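# Refit the strap around the boxed carton and its corner guard

## Task

Loop the strap back around the carton so it passes over the corner guard, with the guard sitting where it belongs when you finish and the carton resting flat.

## Robot and tools

Robot: two arms, left_arm and right_arm, mounted on opposite sides of a table. Each ends in a parallel gripper whose fingers point along its own +x axis and close along its y axis. The reported gripper point sits between the fingers, about 3 to 4 cm back from the tips; only the final 1.5 cm of each inner finger face is flat. Base positions in the scene frame: left_arm (-0.021, +0.474, +0.141) m, quat_wxyz (+0.710, 0, 0, -0.704); right_arm (+0.133, -0.460, +0.050) m, quat_wxyz (+0.707, 0, 0, +0.707).

Frames: the scene frame has its origin at the table centre, +z up, table surface at z = +0.020 m; left_arm stands on the +y side (arm names do not match image sides). Fixed cameras and the table use the scene frame. Every gripper pose, velocity, Hand target and offset belongs to that arm's own base frame; rotations turn about the Hand target's position. Printed positions and orientations may be off by a few cm, more at long reach.

execute_actions(actions, cameras). actions is a list of actions; each action is a list of up to 15 rows, one per 1/30 s control step; if fewer than 15, the final row is held to fill out the action. Every row has 14 numbers in [-1, 1]: left_arm dx, dy, dz, rx, ry, rz, opening, then right_arm in that same order, always both arms. dx..rz are offsets, not poses, measured from that arm's Hand target as it stood when the action began (not from the preceding row); repeating an offset in a new action moves further. Scale: 1.0 = 0.6 m for dx, dy, dz and 180 degrees for rotation; rx, ry, rz form a single rotation vector. A translation longer than 1.0 may be shortened. Sending six zeros re-commands the current Hand target. opening is absolute: +1 fully open (0.080 m), -1 closed; empty fingers touch near -0.78. A full close needs at least about 0.6 s. cameras: list of names (cam_high, cam_left_wrist, cam_right_wrist, or ["all"]); images come by default only when actions is empty.

move(target, speed, blend, opening_speed, grip_force, blocking, cameras). target is one 14-number row in the same layout, or a list of up to 15 such rows, every row offset from the same starting Hand targets (not chained). Straight paths, shorter turning direction, at most 10 s total; no obstacle avoidance. speed: top path speed in m/s, 0.002 to 4.3 (default 0.25), rotation limited to twice that in rad/s; one value or one per row. blend: corner rounding radius in m for lists (0 = stop at each). opening_speed: opening change per second on the -1..+1 scale, at least 0.2. grip_force: per-pad limit in N, 8 to 34, one value or one per arm; it persists. blocking=false returns after about 0.5 s while the move continues. The result adds a move: line naming the ending (done, off_target, moving, held, blocked, fault) and limits (paced = pose clipped, held = steps withheld). done means within 8 mm and 2 degrees; it says nothing about contact.

wait(seconds 0 to 10, cameras): lets time pass holding commands; returns early if a running move ends. stop(cameras): brakes a running move (needs some distance). zoom_image(camera, region [x0, y0, x1, y1]): magnifies part of the newest image of that camera; images are 896x504, region at most 504 by 504 pixels, origin at top-left. finished_scene(scene): ends the current scene, given its number; irreversible, so call only once the strap, guard and flat carton stay correct without the robot.

Control behaviour: each step the commanded orientation is clipped to within 32 degrees of the measured one. Grippers often stop short or sag and tilt under friction and weight, especially far out; check each result and correct with a further offset. A small command may not move or may drift sideways. Hand target in results is the last commanded (clipped) pose; the next offsets start there. Tool commands shows what each tool is currently told; to keep a gripper unchanged, resend its current opening, since 0 is a real command.

Reading results: grip_measured is the finger opening on the command scale (error up to about 2 mm; reads a bit narrower than a squeezed part). To grip, command about 0.08 below the reading at first contact for full force, less for a lighter hold. grip_effort_n is motor effort in N (negative = closing), not pad force. Joint torques and External joint torques are per joint, waist to wrist roll; external ones estimate outside pushes. Joint velocities may read within noise. Wrist depth gives a 7x7 grid of distances (mm, from about 60 mm) per wrist camera, rows separated by /; - means no value. Step readings list gripper positions at some steps.

Avoid: contact torque at load limits (waist 17.6, shoulder 21.8, elbow 21.7, wrist pitch 5.74, wrist yaw 5.72, wrist roll 5.36 N m) causes a 10 s arm stop; huge single-step jumps cause over-speed faults; stretching, holding loads or pushing into unreachable poses heats motors (MOTOR HOT from 50 °C, fault at 95 °C). Joint ranges (rad): waist -3.054..3.054, shoulder 0..3.142, elbow 0..2.356, wrist pitch -1.571..1.571, wrist yaw -1.571..1.571, wrist roll -3.142..3.142. Keep the arms, grippers and wrist cameras apart and never close one gripper on the other; the clearance check does not guard gripper-to-gripper contact. Do not route paths near an arm's own base. Move slowly near contact, and to end a press command the target back beyond the gripper. Do not drop or release moving parts, slam, or let anything leave the table; loose objects may occasionally be nudged by outside pushes.

Each tool is called in YAML: its name, and indented under it one key for each argument.

## Session

execute_actions:
  actions: []

Scene clock: 0.00 s.
left_arm: end_effector_position=(+0.1916, -0.0904, +0.1963) grip_measured=+1.000 grip_effort_n=n/a end_effector_quat_wxyz=(+0.682, +0.110, +0.369, -0.622) | right_arm: end_effector_position=(+0.1986, +0.1441, +0.1248) grip_measured=+1.000 grip_effort_n=n/a end_effector_quat_wxyz=(+0.905, -0.198, +0.342, +0.157)
Joint positions: left_arm=[0.126 1.352 1.101 -1.539 0.857 1.443 0.08] | right_arm=[0.931 0.917 0.545 -0.523 0.508 0.193 0.08]
Joint velocities: within noise
Joint torques (N m): no reading
External joint torques (N m): no reading
Motor temperatures (°C): left_arm=[24 25 28 30 28 28] | right_arm=[31 31 28 31 32 26]
Heat: left arm: hottest wrist pitch 30 °C (+0.0 °C/min); right arm: hottest wrist yaw 32 °C (+0.0 °C/min).
Wrist depth (mm): cam_left_wrist=[1496 1487 1432 - 1223 276 1146 / 399 1587 1678 - 1459 309 - / 376 406 1515 1702 - - 1545 / 352 382 426 478 1835 1727 1335 / 207 356 397 436 - - 1146 / 197 - 368 401 - - - / - - 338 369 387 - -] | cam_right_wrist=[249 266 287 313 344 340 405 / 234 248 271 290 315 321 378 / 223 234 251 270 293 307 347 / 210 222 235 252 273 295 314 / 200 210 224 238 255 276 294 / 194 76 93 224 239 95 84 / - - 201 211 226 233 -]
Hand target: left_arm +0.1918, -0.0905, +0.1968; +0.682, +0.110, +0.368, -0.622 | right_arm +0.1989, +0.1443, +0.1256; +0.906, -0.197, +0.341, +0.157
Tool commands: left_gripper/opening=+1.0 right_gripper/opening=+1.0

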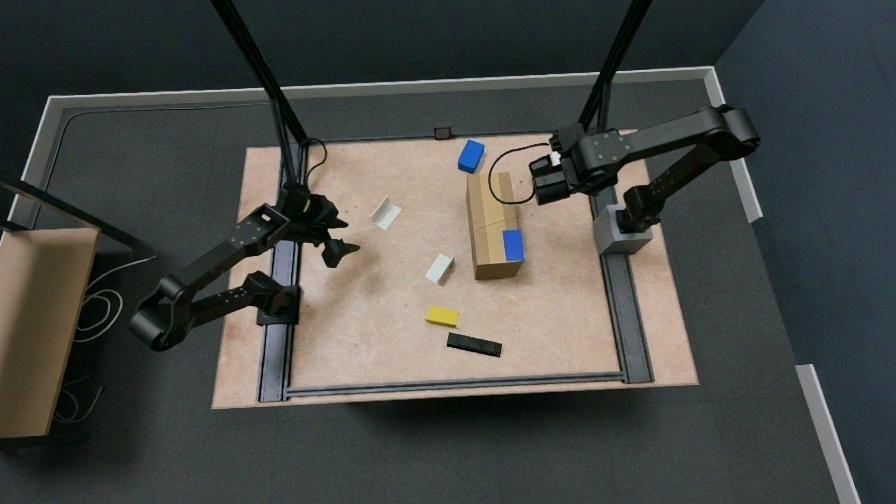

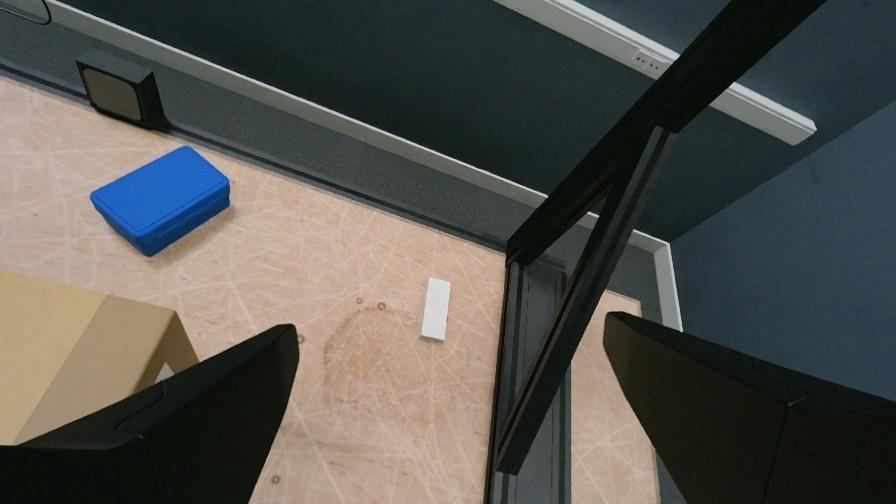

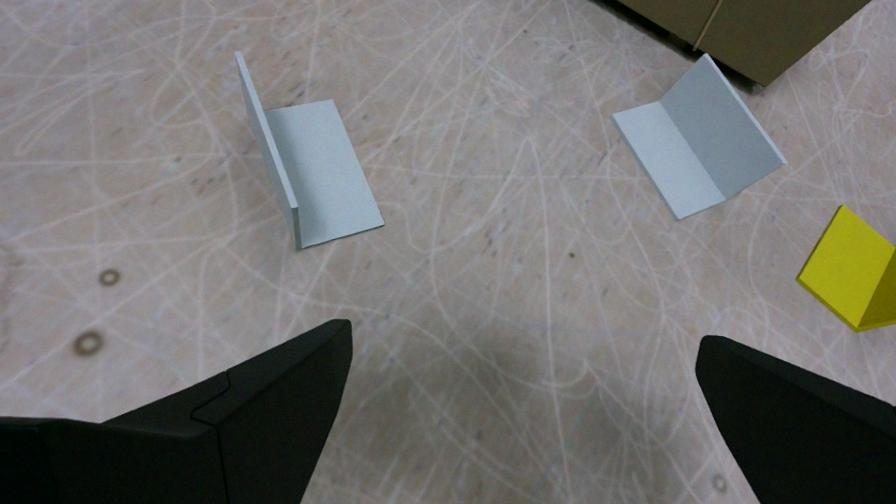

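zoom_image:
  camera: "cam_high"
  region: [420, 120, 580, 300]

zoom_image:
  camera: "cam_high"
  region: [340, 170, 540, 370]

zoom_image:
  camera: "cam_right_wrist"
  region: [560, 0, 896, 190]

Scaled by 2.800 from the camera's 896x504 image, which has a finer 1280x720 frame.

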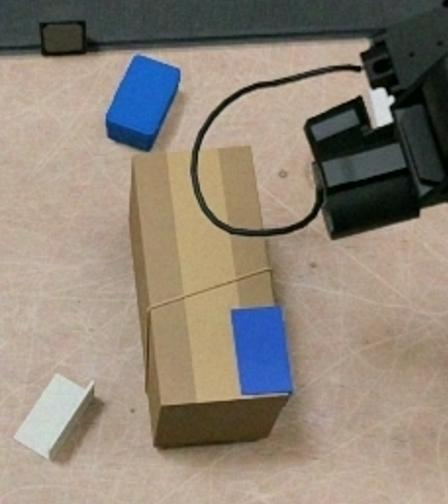

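Scaled by 2.520 from the camera's 896x504 image, which has a finer 1280x720 frame.

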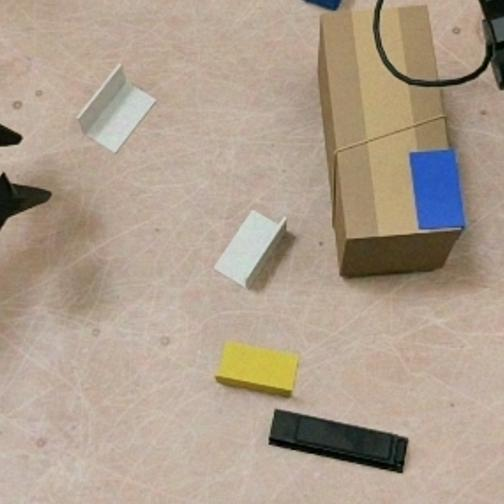

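Scaled by 1.500 from the camera's 896x504 image, which has a finer 1280x720 frame.

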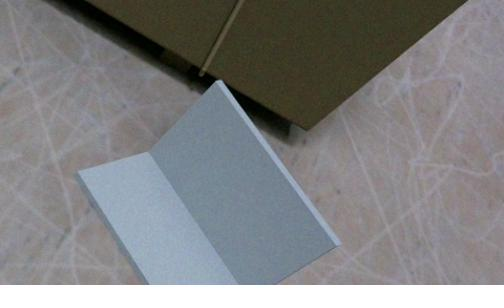

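move:
  target: [-0.036,0.2,0.172,0.131,-0.008,0.415,1,0,0,0,0,0,0,1]
  cameras: ["all"]

Scene clock: 22.37 s.
left_arm: end_effector_position=(+0.1701, +0.0291, +0.2962) grip_measured=+1.000 grip_effort_n=2.1 end_effector_quat_wxyz=(+0.884, -0.003, +0.467, -0.003) | right_arm: end_effector_position=(+0.1986, +0.1441, +0.1248) grip_measured=+1.000 grip_effort_n=-1.6 end_effector_quat_wxyz=(+0.905, -0.198, +0.342, +0.157)
Joint positions: left_arm=[0.342 0.927 1.389 -1.464 0.199 0.285 0.08] | right_arm=[0.931 0.917 0.545 -0.523 0.508 0.193 0.08]
Joint torques (N m): left_arm=[-0.24 -0.99 6.09 1.34 -0.19 -0.05] | right_arm=[-0.01 -2.45 7.64 1.38 0.24 0.03]
External joint torques (N m): left_arm=[-0.23 -0.31 0.89 0.16 -0.31 -0.05] | right_arm=[0 -0.52 1.09 0.14 -0.01 0.01]
Motor temperatures (°C): left_arm=[24 26 30 30 29 28] | right_arm=[31 31 34 34 32 26]
Heat: left arm: hottest elbow 30 °C (+5.4 °C/min); right arm: hottest elbow 34 °C (+16.1 °C/min).
Wrist depth (mm): cam_left_wrist=[1690 579 584 598 607 1753 1327 / 1525 550 565 572 573 596 1620 / 1631 514 521 384 388 570 1515 / 1459 499 505 414 453 531 1515 / 1263 478 486 491 502 505 1450 / - - 464 471 470 - - / - - 447 453 454 - -] | cam_right_wrist=[249 266 287 312 343 339 405 / 234 248 271 290 315 320 379 / 222 234 255 270 293 302 349 / 211 222 235 253 273 294 317 / 200 210 224 238 254 276 292 / 194 76 93 223 239 95 84 / - - 202 212 226 234 -]
Hand target: left_arm +0.1702, +0.0294, +0.2999; +0.887, +0.001, +0.462, -0.001 | right_arm +0.1989, +0.1443, +0.1256; +0.906, -0.197, +0.341, +0.157
Off the commanded pose: left_arm 0.004 m, 1 deg | right_arm 0.001 m, 0 deg.
move: done

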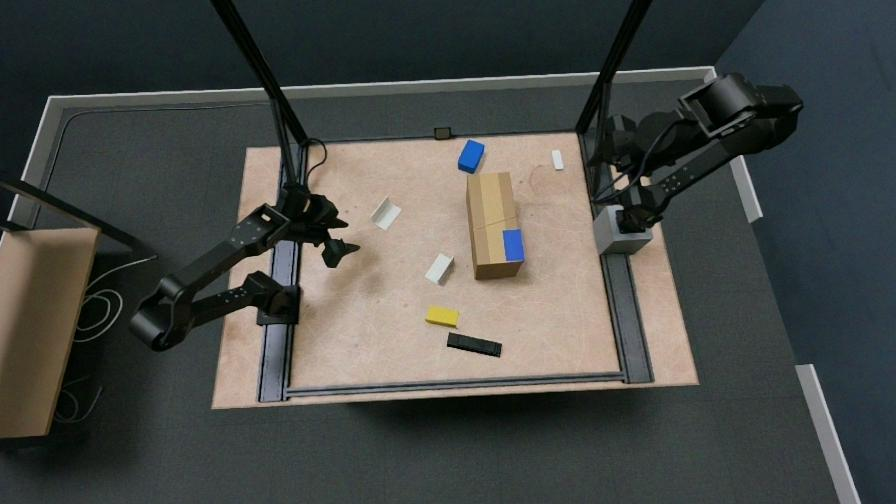

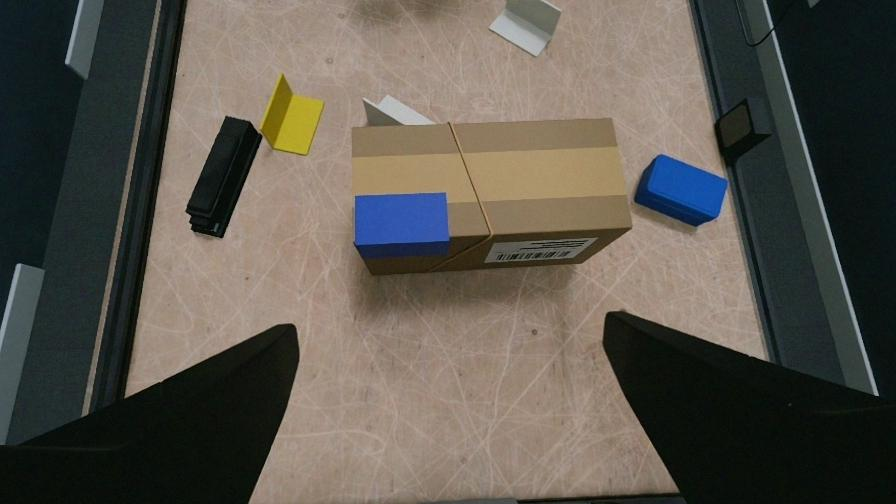

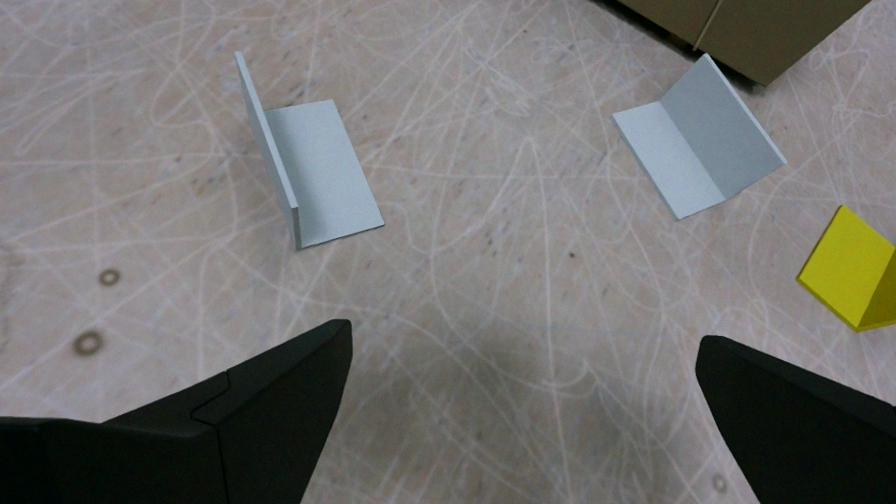

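zoom_image:
  camera: "cam_left_wrist"
  region: [330, 90, 660, 300]

Scaled by 1.527 from the camera's 896x504 image, which has a finer 1280x720 frame.

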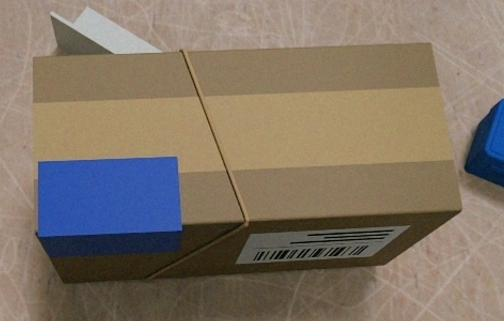

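move:
  target: [0.05,-0.066,-0.317,0,-0.056,0,-0.11,0.352,-0.035,0.107,0.078,0.021,-0.142,-0.11]
  cameras: ["all"]

zoom_image:
  camera: "cam_right_wrist"
  region: [200, 100, 700, 380]

zoom_image:
  camera: "cam_left_wrist"
  region: [200, 100, 700, 380]

Scene clock: 44.67 s.
left_arm: end_effector_position=(+0.2008, -0.0106, +0.1126) grip_measured=-0.106 grip_effort_n=-15.6 end_effector_quat_wxyz=(+0.925, -0.001, +0.380, -0.003) | right_arm: end_effector_position=(+0.4067, +0.1226, +0.1907) grip_measured=-0.108 grip_effort_n=-15.1 end_effector_quat_wxyz=(+0.924, -0.004, +0.382, +0.000)
Joint positions: left_arm=[-0.104 0.552 0.408 -0.638 -0.068 -0.072 0.03] | right_arm=[0.389 1.597 1.275 -0.501 0.274 0.275 0.03]
Joint torques (N m): left_arm=[-0.21 -0.56 5.32 1.67 -0.34 -0.02] | right_arm=[-0.22 -6.07 9.01 1.36 0.02 0.2]
External joint torques (N m): left_arm=[-0.21 -0.26 -1.4 0.24 -0.3 -0.02] | right_arm=[-0.18 0.85 2.26 -0.03 -0.11 0.2]
Heat: left arm: hottest elbow 32 °C (+5.4 °C/min); right arm: hottest elbow 37 °C (+12.1 °C/min).
Wrist depth (mm): cam_left_wrist=[446 461 462 467 472 476 1459 / 409 364 224 227 230 425 - / - 360 201 206 209 218 410 / 333 333 201 223 233 347 355 / 315 318 281 308 323 329 333 / 293 299 - 300 - 314 315 / - - - 279 - - -] | cam_right_wrist=[201 195 195 194 193 199 387 / 197 187 186 185 185 350 360 / 317 237 234 231 229 333 336 / 315 315 310 309 309 316 314 / 300 299 298 298 301 296 297 / 284 285 - 274 271 284 258 / - - - 266 263 - -]
Hand target: left_arm +0.2002, -0.0102, +0.1097; +0.924, +0.001, +0.382, -0.001 | right_arm +0.4101, +0.1234, +0.1899; +0.924, -0.001, +0.383, +0.000
Off the commanded pose: left_arm 0.003 m, 0 deg | right_arm 0.004 m, 0 deg.
move: done

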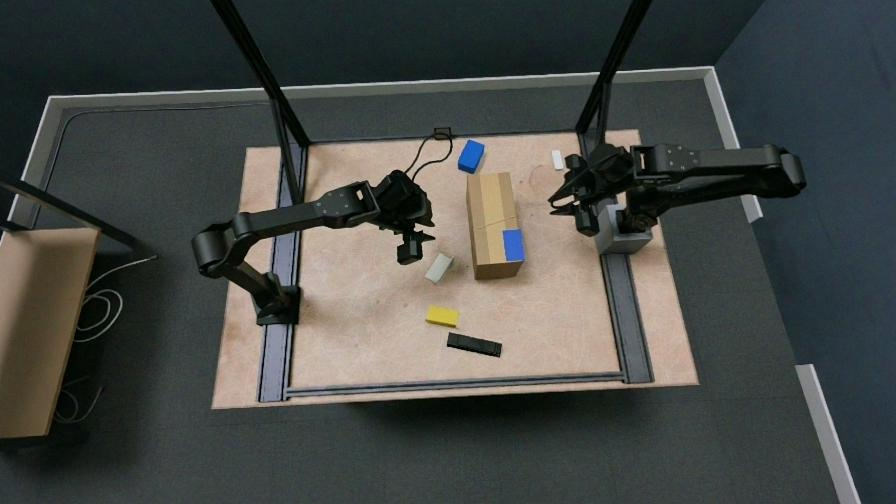

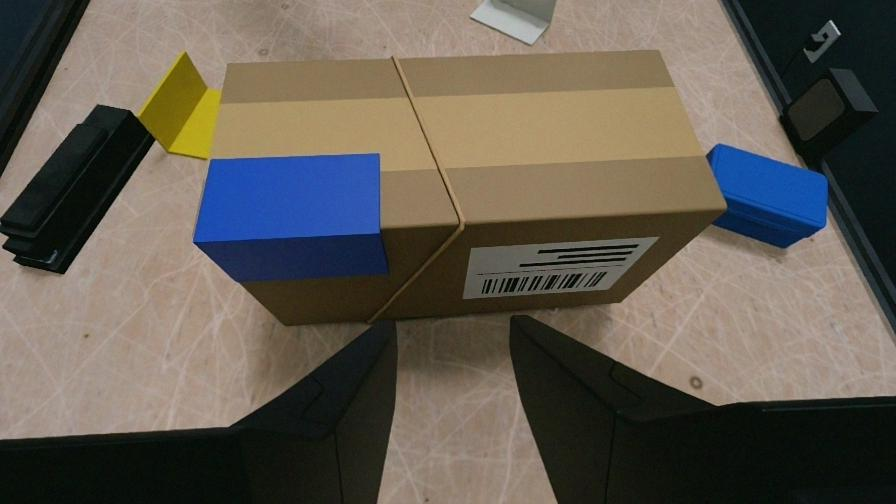

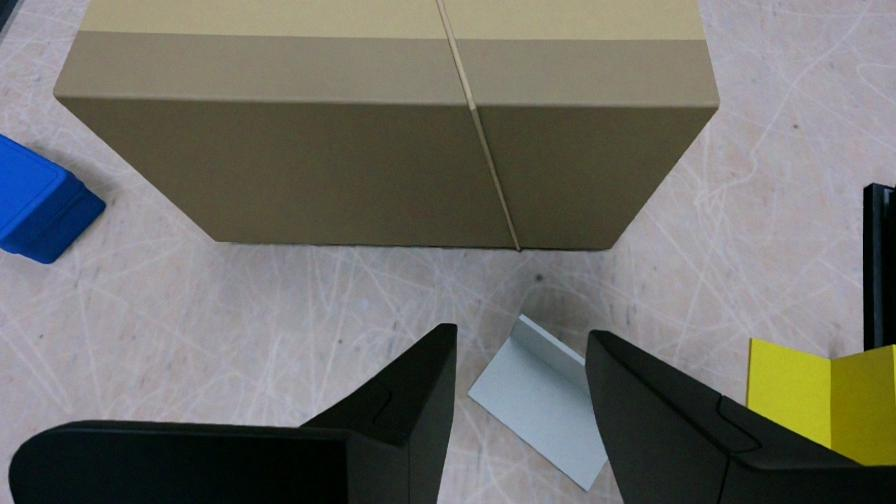

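Scaled by 1.008 from the camera's 896x504 image, which has a finer 1280x720 frame.

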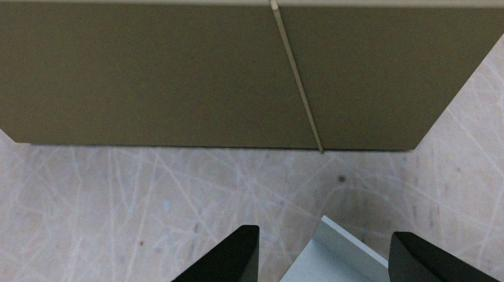

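Scaled by 1.008 from the camera's 896x504 image, which has a finer 1280x720 frame.

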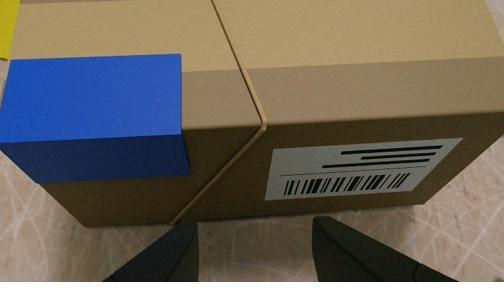

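move:
  target: [0.074,-0.01,-0.112,0,0,0,-0.11,0.137,0.01,-0.047,0,0,0,-0.11]
  speed: 0.12
  cameras: ["all"]

Scene clock: 60.13 s.
left_arm: end_effector_position=(+0.2466, -0.0167, +0.0459) grip_measured=-0.106 grip_effort_n=-15.1 end_effector_quat_wxyz=(+0.926, -0.001, +0.378, -0.003) | right_arm: end_effector_position=(+0.4889, +0.1289, +0.1652) grip_measured=-0.108 grip_effort_n=-15.1 end_effector_quat_wxyz=(+0.925, +0.000, +0.381, -0.001)
Joint positions: left_arm=[-0.113 0.974 0.224 -0.029 -0.075 -0.079 0.03] | right_arm=[0.326 1.905 1.534 -0.438 0.232 0.236 0.03]
Joint torques (N m): left_arm=[-0.29 -1.64 4.79 1.63 -0.35 0] | right_arm=[-0.21 -8.14 8.98 1.39 0 -0.14]
External joint torques (N m): left_arm=[-0.29 0.23 -1.3 0.21 -0.31 0] | right_arm=[-0.24 1.06 2.3 0.01 -0.11 -0.14]
Motor temperatures (°C): left_arm=[24 25 31 34 28 27] | right_arm=[31 32 40 35 32 26]
Heat: left arm: hottest wrist pitch 34 °C (+4.1 °C/min); right arm: hottest elbow 40 °C (+11.2 °C/min).
Wrist depth (mm): cam_left_wrist=[345 148 152 154 155 158 389 / 133 136 136 138 140 142 148 / 116 117 124 125 128 128 132 / - 113 114 121 128 133 166 / 241 168 141 179 185 252 263 / 232 236 - 236 - 248 250 / - - - 221 - - -] | cam_right_wrist=[156 156 155 154 148 148 343 / 147 146 144 143 142 141 315 / 135 134 134 135 134 131 294 / 127 126 125 126 124 124 125 / 164 163 159 142 140 153 261 / 257 255 - 246 230 253 250 / - - - 239 236 - -]
Hand target: left_arm +0.2446, -0.0161, +0.0425; +0.924, +0.001, +0.382, +0.000 | right_arm +0.4923, +0.1293, +0.1616; +0.924, -0.001, +0.384, -0.001
Off the commanded pose: left_arm 0.004 m, 1 deg | right_arm 0.005 m, 0 deg.
move: done

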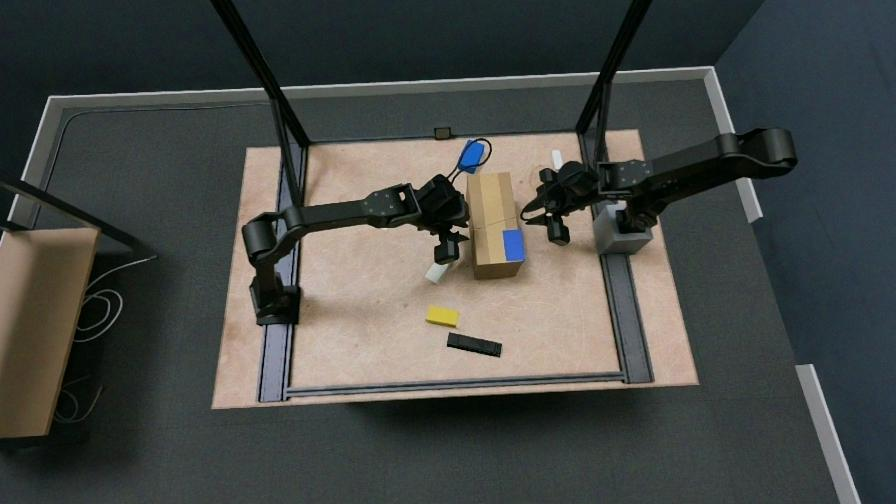

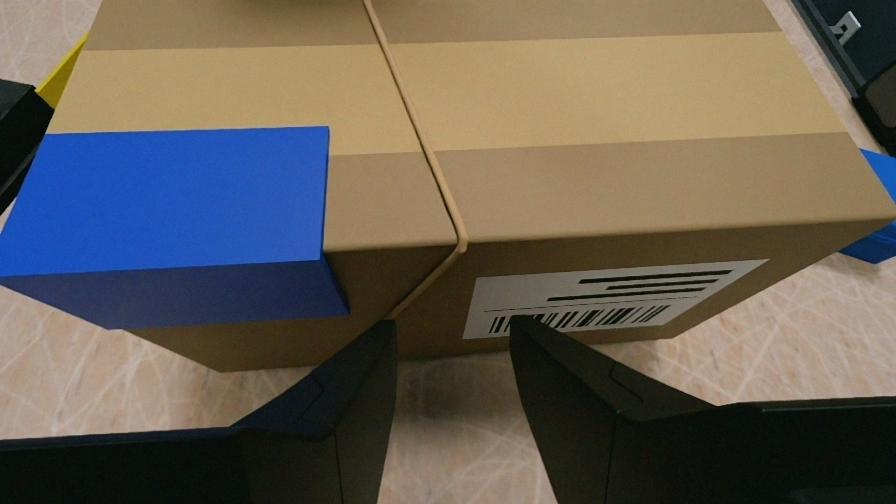

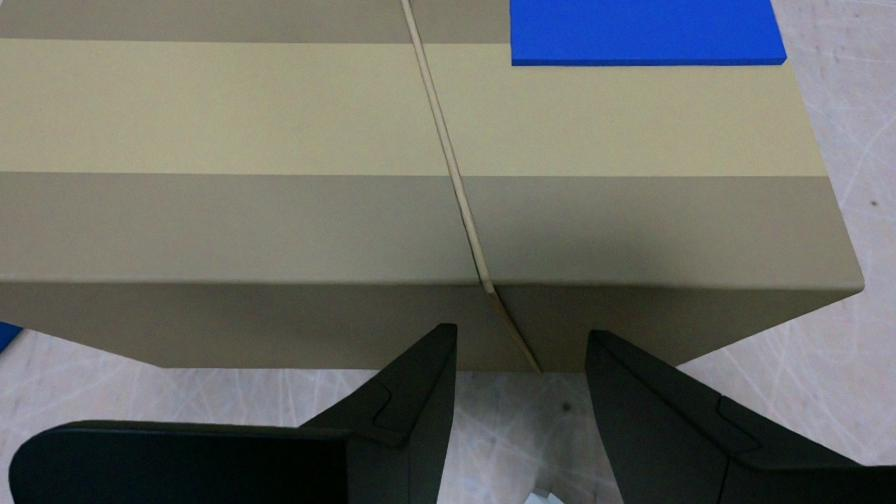

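move:
  target: [0.033,-0.005,-0.014,0,0,0,-0.11,0.018,0.008,-0.018,0,0,0,-0.11]
  speed: 0.08
  cameras: ["all"]

Scene clock: 70.67 s.
left_arm: end_effector_position=(+0.2605, -0.0188, +0.0306) grip_measured=-0.106 grip_effort_n=-15.6 end_effector_quat_wxyz=(+0.922, +0.000, +0.387, -0.002) | right_arm: end_effector_position=(+0.4996, +0.1325, +0.1542) grip_measured=-0.108 grip_effort_n=-15.1 end_effector_quat_wxyz=(+0.924, +0.000, +0.382, -0.002)
Joint positions: left_arm=[-0.117 1.151 0.233 0.119 -0.078 -0.082 0.03] | right_arm=[0.326 1.956 1.562 -0.419 0.232 0.236 0.03]
Joint torques (N m): left_arm=[-0.17 -2.28 6.45 1.64 -0.35 -0.04] | right_arm=[0.03 -8.45 8.96 1.61 0.06 -0.06]
External joint torques (N m): left_arm=[-0.16 0.28 0.82 0.22 -0.31 -0.04] | right_arm=[0 1.18 2.2 0.21 -0.05 -0.07]
Heat: left arm: hottest wrist pitch 35 °C (+6.0 °C/min); right arm: hottest elbow 40 °C (+9.1 °C/min).
Wrist depth (mm): cam_left_wrist=[122 124 125 130 130 130 134 / 109 113 114 115 116 118 121 / - 99 102 105 106 107 - / - 92 96 - 101 106 110 / 102 114 111 136 140 169 243 / 216 193 - 219 - 231 232 / - - - 208 - - -] | cam_right_wrist=[142 139 139 138 133 132 318 / 129 131 127 126 127 128 128 / 123 121 120 120 119 119 119 / 113 112 113 112 111 111 112 / 136 121 119 108 107 125 122 / 245 220 - 207 170 193 238 / - - - 228 223 - -]
Hand target: left_arm +0.2644, -0.0192, +0.0341; +0.924, +0.001, +0.382, -0.001 | right_arm +0.5031, +0.1341, +0.1508; +0.924, -0.001, +0.384, -0.001
Off the commanded pose: left_arm 0.005 m, 1 deg | right_arm 0.005 m, 0 deg.
move: done

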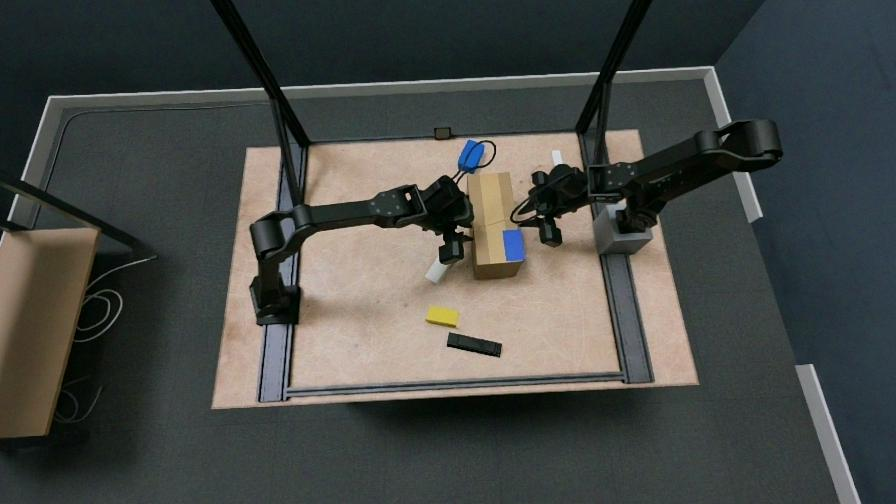

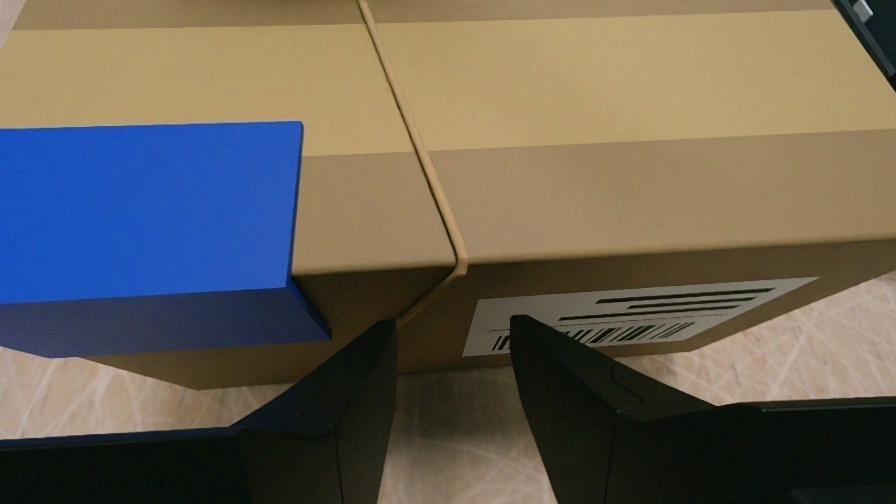

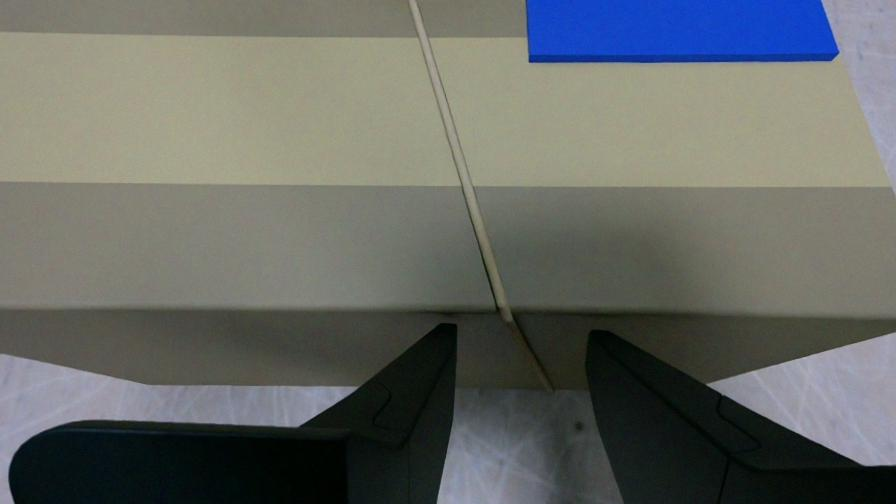

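move:
  target: [0.018,-0.004,0.013,0,0,0,-0.11,0.006,0.004,-0.006,0,0,0,-0.11]
  speed: 0.06
  cameras: ["cam_left_wrist","cam_right_wrist"]

Scene clock: 79.30 s.
left_arm: end_effector_position=(+0.2681, -0.0205, +0.0355) grip_measured=-0.106 grip_effort_n=-15.6 end_effector_quat_wxyz=(+0.920, +0.001, +0.391, -0.001) | right_arm: end_effector_position=(+0.5014, +0.1333, +0.1524) grip_measured=-0.108 grip_effort_n=-13.7 end_effector_quat_wxyz=(+0.924, +0.000, +0.383, -0.001)
Joint positions: left_arm=[-0.124 1.177 0.278 0.091 -0.085 -0.087 0.03] | right_arm=[0.326 1.965 1.569 -0.417 0.232 0.236 0.03]
Joint torques (N m): left_arm=[-0.22 -2.14 7.36 1.89 -0.26 0] | right_arm=[0.23 -7.53 9.46 1.95 0.11 0.01]
External joint torques (N m): left_arm=[-0.23 0.63 1.7 0.49 -0.21 0] | right_arm=[0.23 2.14 2.73 0.56 0 0.01]
Heat: left arm: hottest wrist pitch 35 °C (+6.1 °C/min); right arm: hottest elbow 40 °C (+7.1 °C/min).
Wrist depth (mm): cam_left_wrist=[127 129 130 132 134 134 139 / 116 117 120 120 119 124 124 / - 106 107 109 111 112 115 / - 97 99 101 102 103 105 / - 92 97 117 123 141 243 / 218 163 - 219 - 233 235 / - - - 212 - - -] | cam_right_wrist=[140 137 137 136 132 131 315 / 128 130 125 126 126 127 126 / 121 119 119 118 118 117 118 / 112 110 111 111 110 110 110 / 129 114 113 107 108 106 115 / 241 208 - 195 162 156 238 / - - - 227 222 - -]
Hand target: left_arm +0.2752, -0.0215, +0.0419; +0.924, +0.001, +0.382, +0.000 | right_arm +0.5066, +0.1366, +0.1473; +0.924, -0.001, +0.383, +0.000
Off the commanded pose: left_arm 0.010 m, 1 deg | right_arm 0.008 m, 0 deg.
move: off_target (left_arm)
Images, in order (width x height): cam_left_wrist 896x504, cam_right_wrist 896x504.

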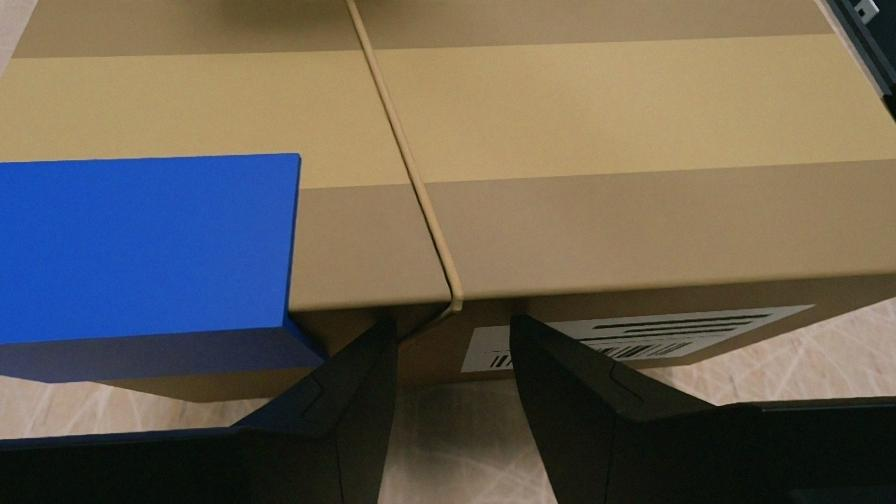

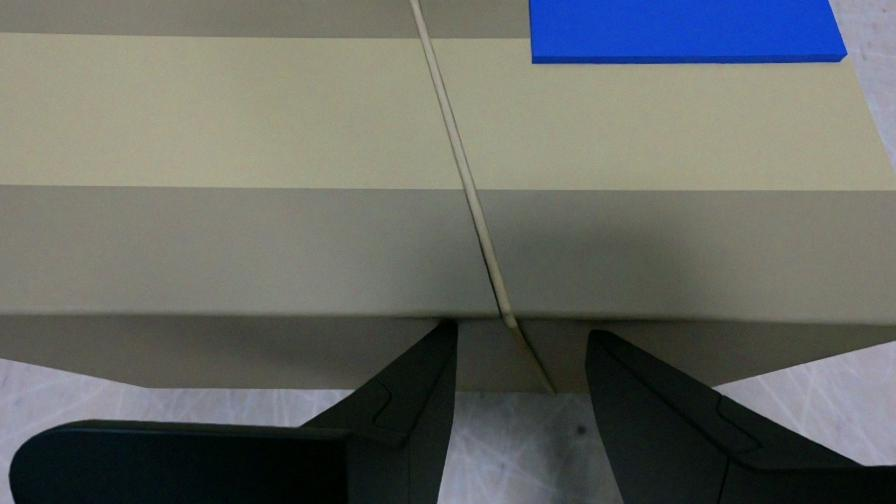

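move:
  target: [-0.002,-0.002,0.01,0,0,0,-0.11,0,0,0,0,0,0,-0.11]
  speed: 0.06
  cameras: ["cam_left_wrist","cam_right_wrist"]

zoom_image:
  camera: "cam_left_wrist"
  region: [330, 240, 580, 380]

zoom_image:
  camera: "cam_right_wrist"
  region: [400, 260, 650, 400]

Scene clock: 86.13 s.
left_arm: end_effector_position=(+0.2677, -0.0218, +0.0390) grip_measured=-0.106 grip_effort_n=-15.6 end_effector_quat_wxyz=(+0.918, +0.001, +0.395, -0.001) | right_arm: end_effector_position=(+0.5014, +0.1333, +0.1523) grip_measured=-0.108 grip_effort_n=-13.7 end_effector_quat_wxyz=(+0.924, +0.000, +0.383, -0.002)
Joint positions: left_arm=[-0.131 1.163 0.295 0.05 -0.088 -0.092 0.03] | right_arm=[0.326 1.965 1.569 -0.417 0.232 0.236 0.03]
Joint torques (N m): left_arm=[-0.33 -3.94 7.26 1.6 -0.32 -0.07] | right_arm=[0.23 -7.53 9.46 1.95 0.11 0.01]
External joint torques (N m): left_arm=[-0.32 -1.18 1.51 0.2 -0.27 -0.08] | right_arm=[0.25 2.14 2.73 0.56 0 0.01]
Heat: left arm: hottest wrist pitch 35 °C (+5.1 °C/min); right arm: hottest elbow 40 °C (+5.1 °C/min).
Wrist depth (mm): cam_left_wrist=[130 132 133 136 139 138 145 / 119 120 123 123 126 126 129 / - 109 112 113 114 116 117 / - 99 102 105 107 106 108 / - 95 99 113 127 148 246 / 220 165 - 223 - 239 239 / - - - 215 - - -] | cam_right_wrist=[140 137 137 136 132 131 316 / 128 130 126 126 126 127 126 / 121 119 119 118 118 117 118 / 112 110 111 111 110 110 110 / 129 114 113 107 108 106 115 / 241 208 - 195 162 156 238 / - - - 227 222 - -]
Hand target: left_arm +0.2739, -0.0228, +0.0478; +0.924, +0.001, +0.382, -0.001 | right_arm +0.5066, +0.1366, +0.1471; +0.923, -0.001, +0.384, +0.000
Off the commanded pose: left_arm 0.011 m, 2 deg | right_arm 0.008 m, 0 deg.
move: off_target (left_arm)
Images, in order (width x height): cam_left_wrist 896x504, cam_right_wrist 896x504.

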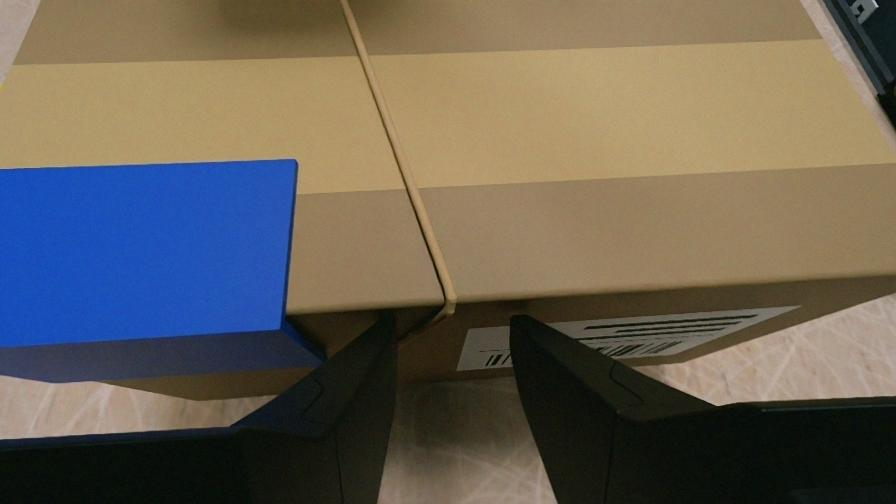

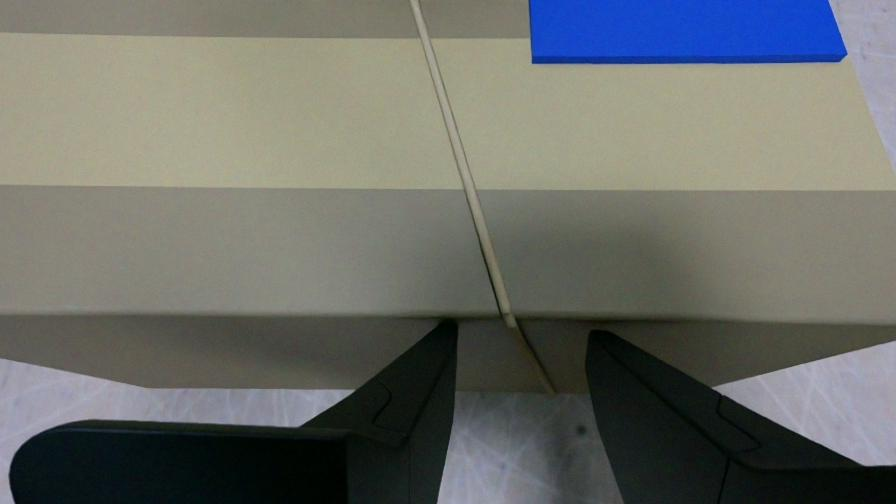

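Scaled by 2.016 from the camera's 896x504 image, which has a finer 1280x720 frame.

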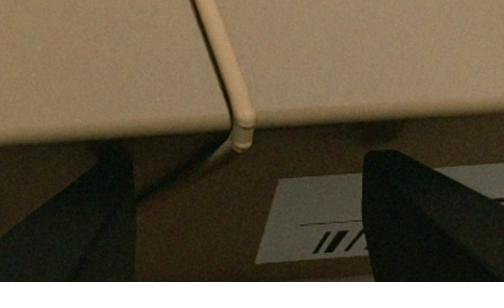

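Scaled by 2.016 from the camera's 896x504 image, which has a finer 1280x720 frame.

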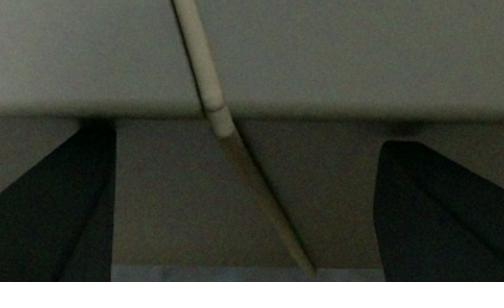

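move:
  target: [0.008,0,0.008,0,0,0,-0.11,0,0.006,0,0,0,0,-0.11]
  speed: 0.06

move:
  target: [0,0,0,0,0,0,-1,0,0,0,0,0,0,-1]
  opening_speed: 0.6
  cameras: ["cam_left_wrist","cam_right_wrist"]

zoom_image:
  camera: "cam_left_wrist"
  region: [330, 200, 580, 380]

zoom_image:
  camera: "cam_right_wrist"
  region: [400, 220, 650, 400]

Scene clock: 93.37 s.
left_arm: end_effector_position=(+0.2687, -0.0220, +0.0412) grip_measured=-0.106 grip_effort_n=-15.1 end_effector_quat_wxyz=(+0.917, +0.002, +0.400, -0.001) | right_arm: end_effector_position=(+0.5013, +0.1345, +0.1524) grip_measured=-0.108 grip_effort_n=-12.8 end_effector_quat_wxyz=(+0.924, -0.003, +0.383, -0.003)
Joint positions: left_arm=[-0.131 1.162 0.312 0.023 -0.088 -0.092 0.03] | right_arm=[0.331 1.968 1.574 -0.423 0.24 0.236 0.03]
Joint torques (N m): left_arm=[-0.25 -3.14 8.09 2.03 -0.24 0.06] | right_arm=[0.52 -7.38 9.57 2.08 0.03 0.23]
External joint torques (N m): left_arm=[-0.26 -0.33 2.28 0.65 -0.19 0.06] | right_arm=[0.47 2.36 2.78 0.66 -0.08 0.22]
Motor temperatures (°C): left_arm=[24 25 33 36 28 27] | right_arm=[30 37 39 36 31 26]
Heat: left arm: hottest wrist pitch 36 °C (+5.1 °C/min); right arm: hottest elbow 39 °C (+3.0 °C/min).
Wrist depth (mm): cam_left_wrist=[131 132 133 136 139 138 338 / 120 121 124 124 127 127 130 / - 113 113 113 115 116 119 / - 100 103 106 108 107 108 / - 95 99 120 129 147 246 / 221 165 - 226 - 239 240 / - - - 216 - - -] | cam_right_wrist=[138 137 136 136 132 131 319 / 127 129 127 125 126 126 127 / 120 118 118 118 118 118 119 / 111 110 111 111 110 110 110 / 127 113 112 107 108 107 116 / 239 204 - 196 162 184 239 / - - - 227 222 - -]
Hand target: left_arm +0.2788, -0.0228, +0.0527; +0.924, +0.001, +0.382, -0.001 | right_arm +0.5067, +0.1402, +0.1473; +0.924, -0.001, +0.384, -0.001
Off the commanded pose: left_arm 0.015 m, 2 deg | right_arm 0.009 m, 0 deg.
move: off_target (left_arm, right_arm)

Scene clock: 95.07 s.
left_arm: end_effector_position=(+0.2689, -0.0199, +0.0414) grip_measured=-0.757 grip_effort_n=-83.5 end_effector_quat_wxyz=(+0.917, +0.003, +0.400, +0.004) | right_arm: end_effector_position=(+0.5014, +0.1392, +0.1511) grip_measured=-0.772 grip_effort_n=-34.2 end_effector_quat_wxyz=(+0.923, -0.004, +0.384, +0.001)
Joint positions: left_arm=[-0.128 1.162 0.313 0.022 -0.096 -0.092 0.001] | right_arm=[0.339 1.974 1.579 -0.423 0.238 0.238 0]
Joint torques (N m): left_arm=[-0.22 -3.3 7.94 2.09 0.04 0.11] | right_arm=[-0.17 -8.09 9.15 2.04 0.08 0.18]
External joint torques (N m): left_arm=[-0.22 -0.51 2.19 0.71 0.09 0.11] | right_arm=[-0.25 1.63 2.43 0.66 -0.02 0.18]
Heat: left arm: hottest wrist pitch 36 °C (+5.1 °C/min); right arm: hottest elbow 40 °C (+4.1 °C/min).
Wrist depth (mm): cam_left_wrist=[133 134 135 136 139 138 142 / 122 122 124 125 127 126 127 / - 115 113 114 115 116 119 / - - 104 108 108 106 107 / - 96 101 101 129 141 244 / 226 225 - - 233 237 237 / - - - - - - -] | cam_right_wrist=[136 134 134 134 131 129 130 / 126 123 124 124 124 123 123 / 117 118 116 116 114 115 115 / 109 108 109 109 110 108 109 / 132 129 125 109 104 104 113 / 238 234 233 - 81 232 237 / - - - - - - 229]
Hand target: left_arm +0.2788, -0.0227, +0.0528; +0.924, +0.001, +0.382, +0.000 | right_arm +0.5066, +0.1401, +0.1472; +0.923, -0.001, +0.384, -0.001
Off the commanded pose: left_arm 0.015 m, 2 deg | right_arm 0.007 m, 0 deg.
move: off_target (left_arm)
Images, in order (width x height): cam_left_wrist 896x504, cam_right_wrist 896x504.

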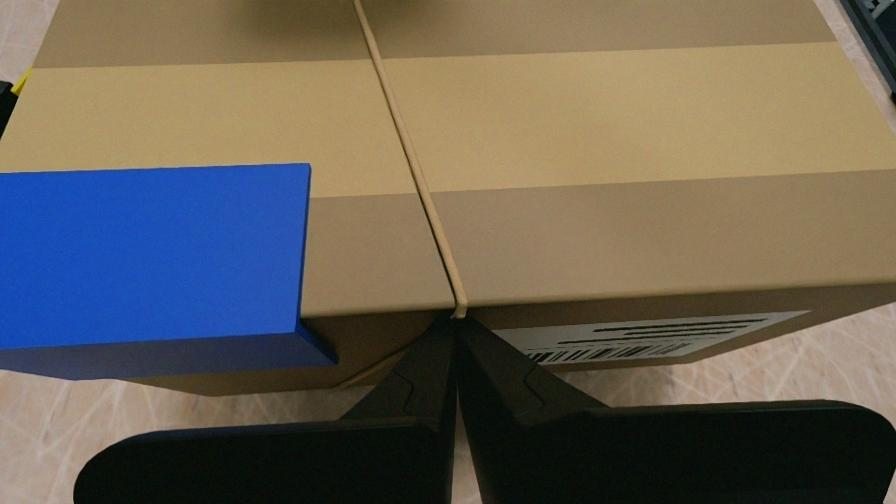

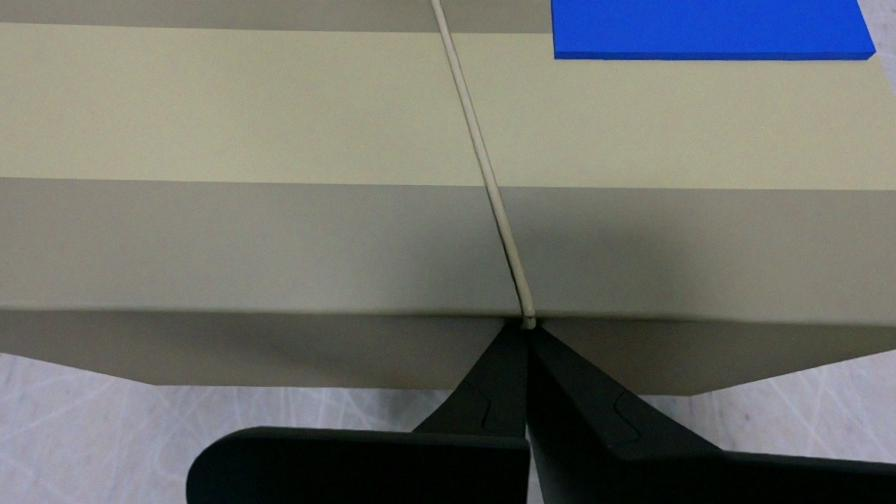

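Scaled by 2.016 from the camera's 896x504 image, which has a finer 1280x720 frame.

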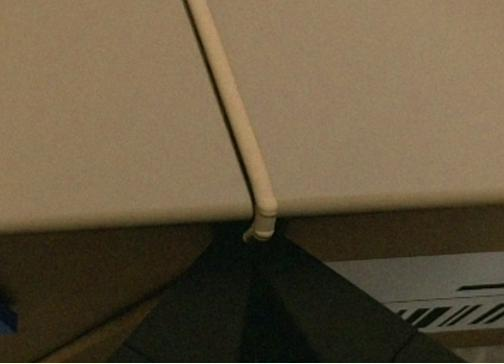

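Scaled by 2.016 from the camera's 896x504 image, which has a finer 1280x720 frame.

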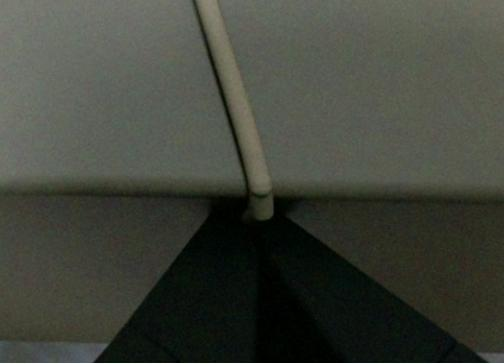

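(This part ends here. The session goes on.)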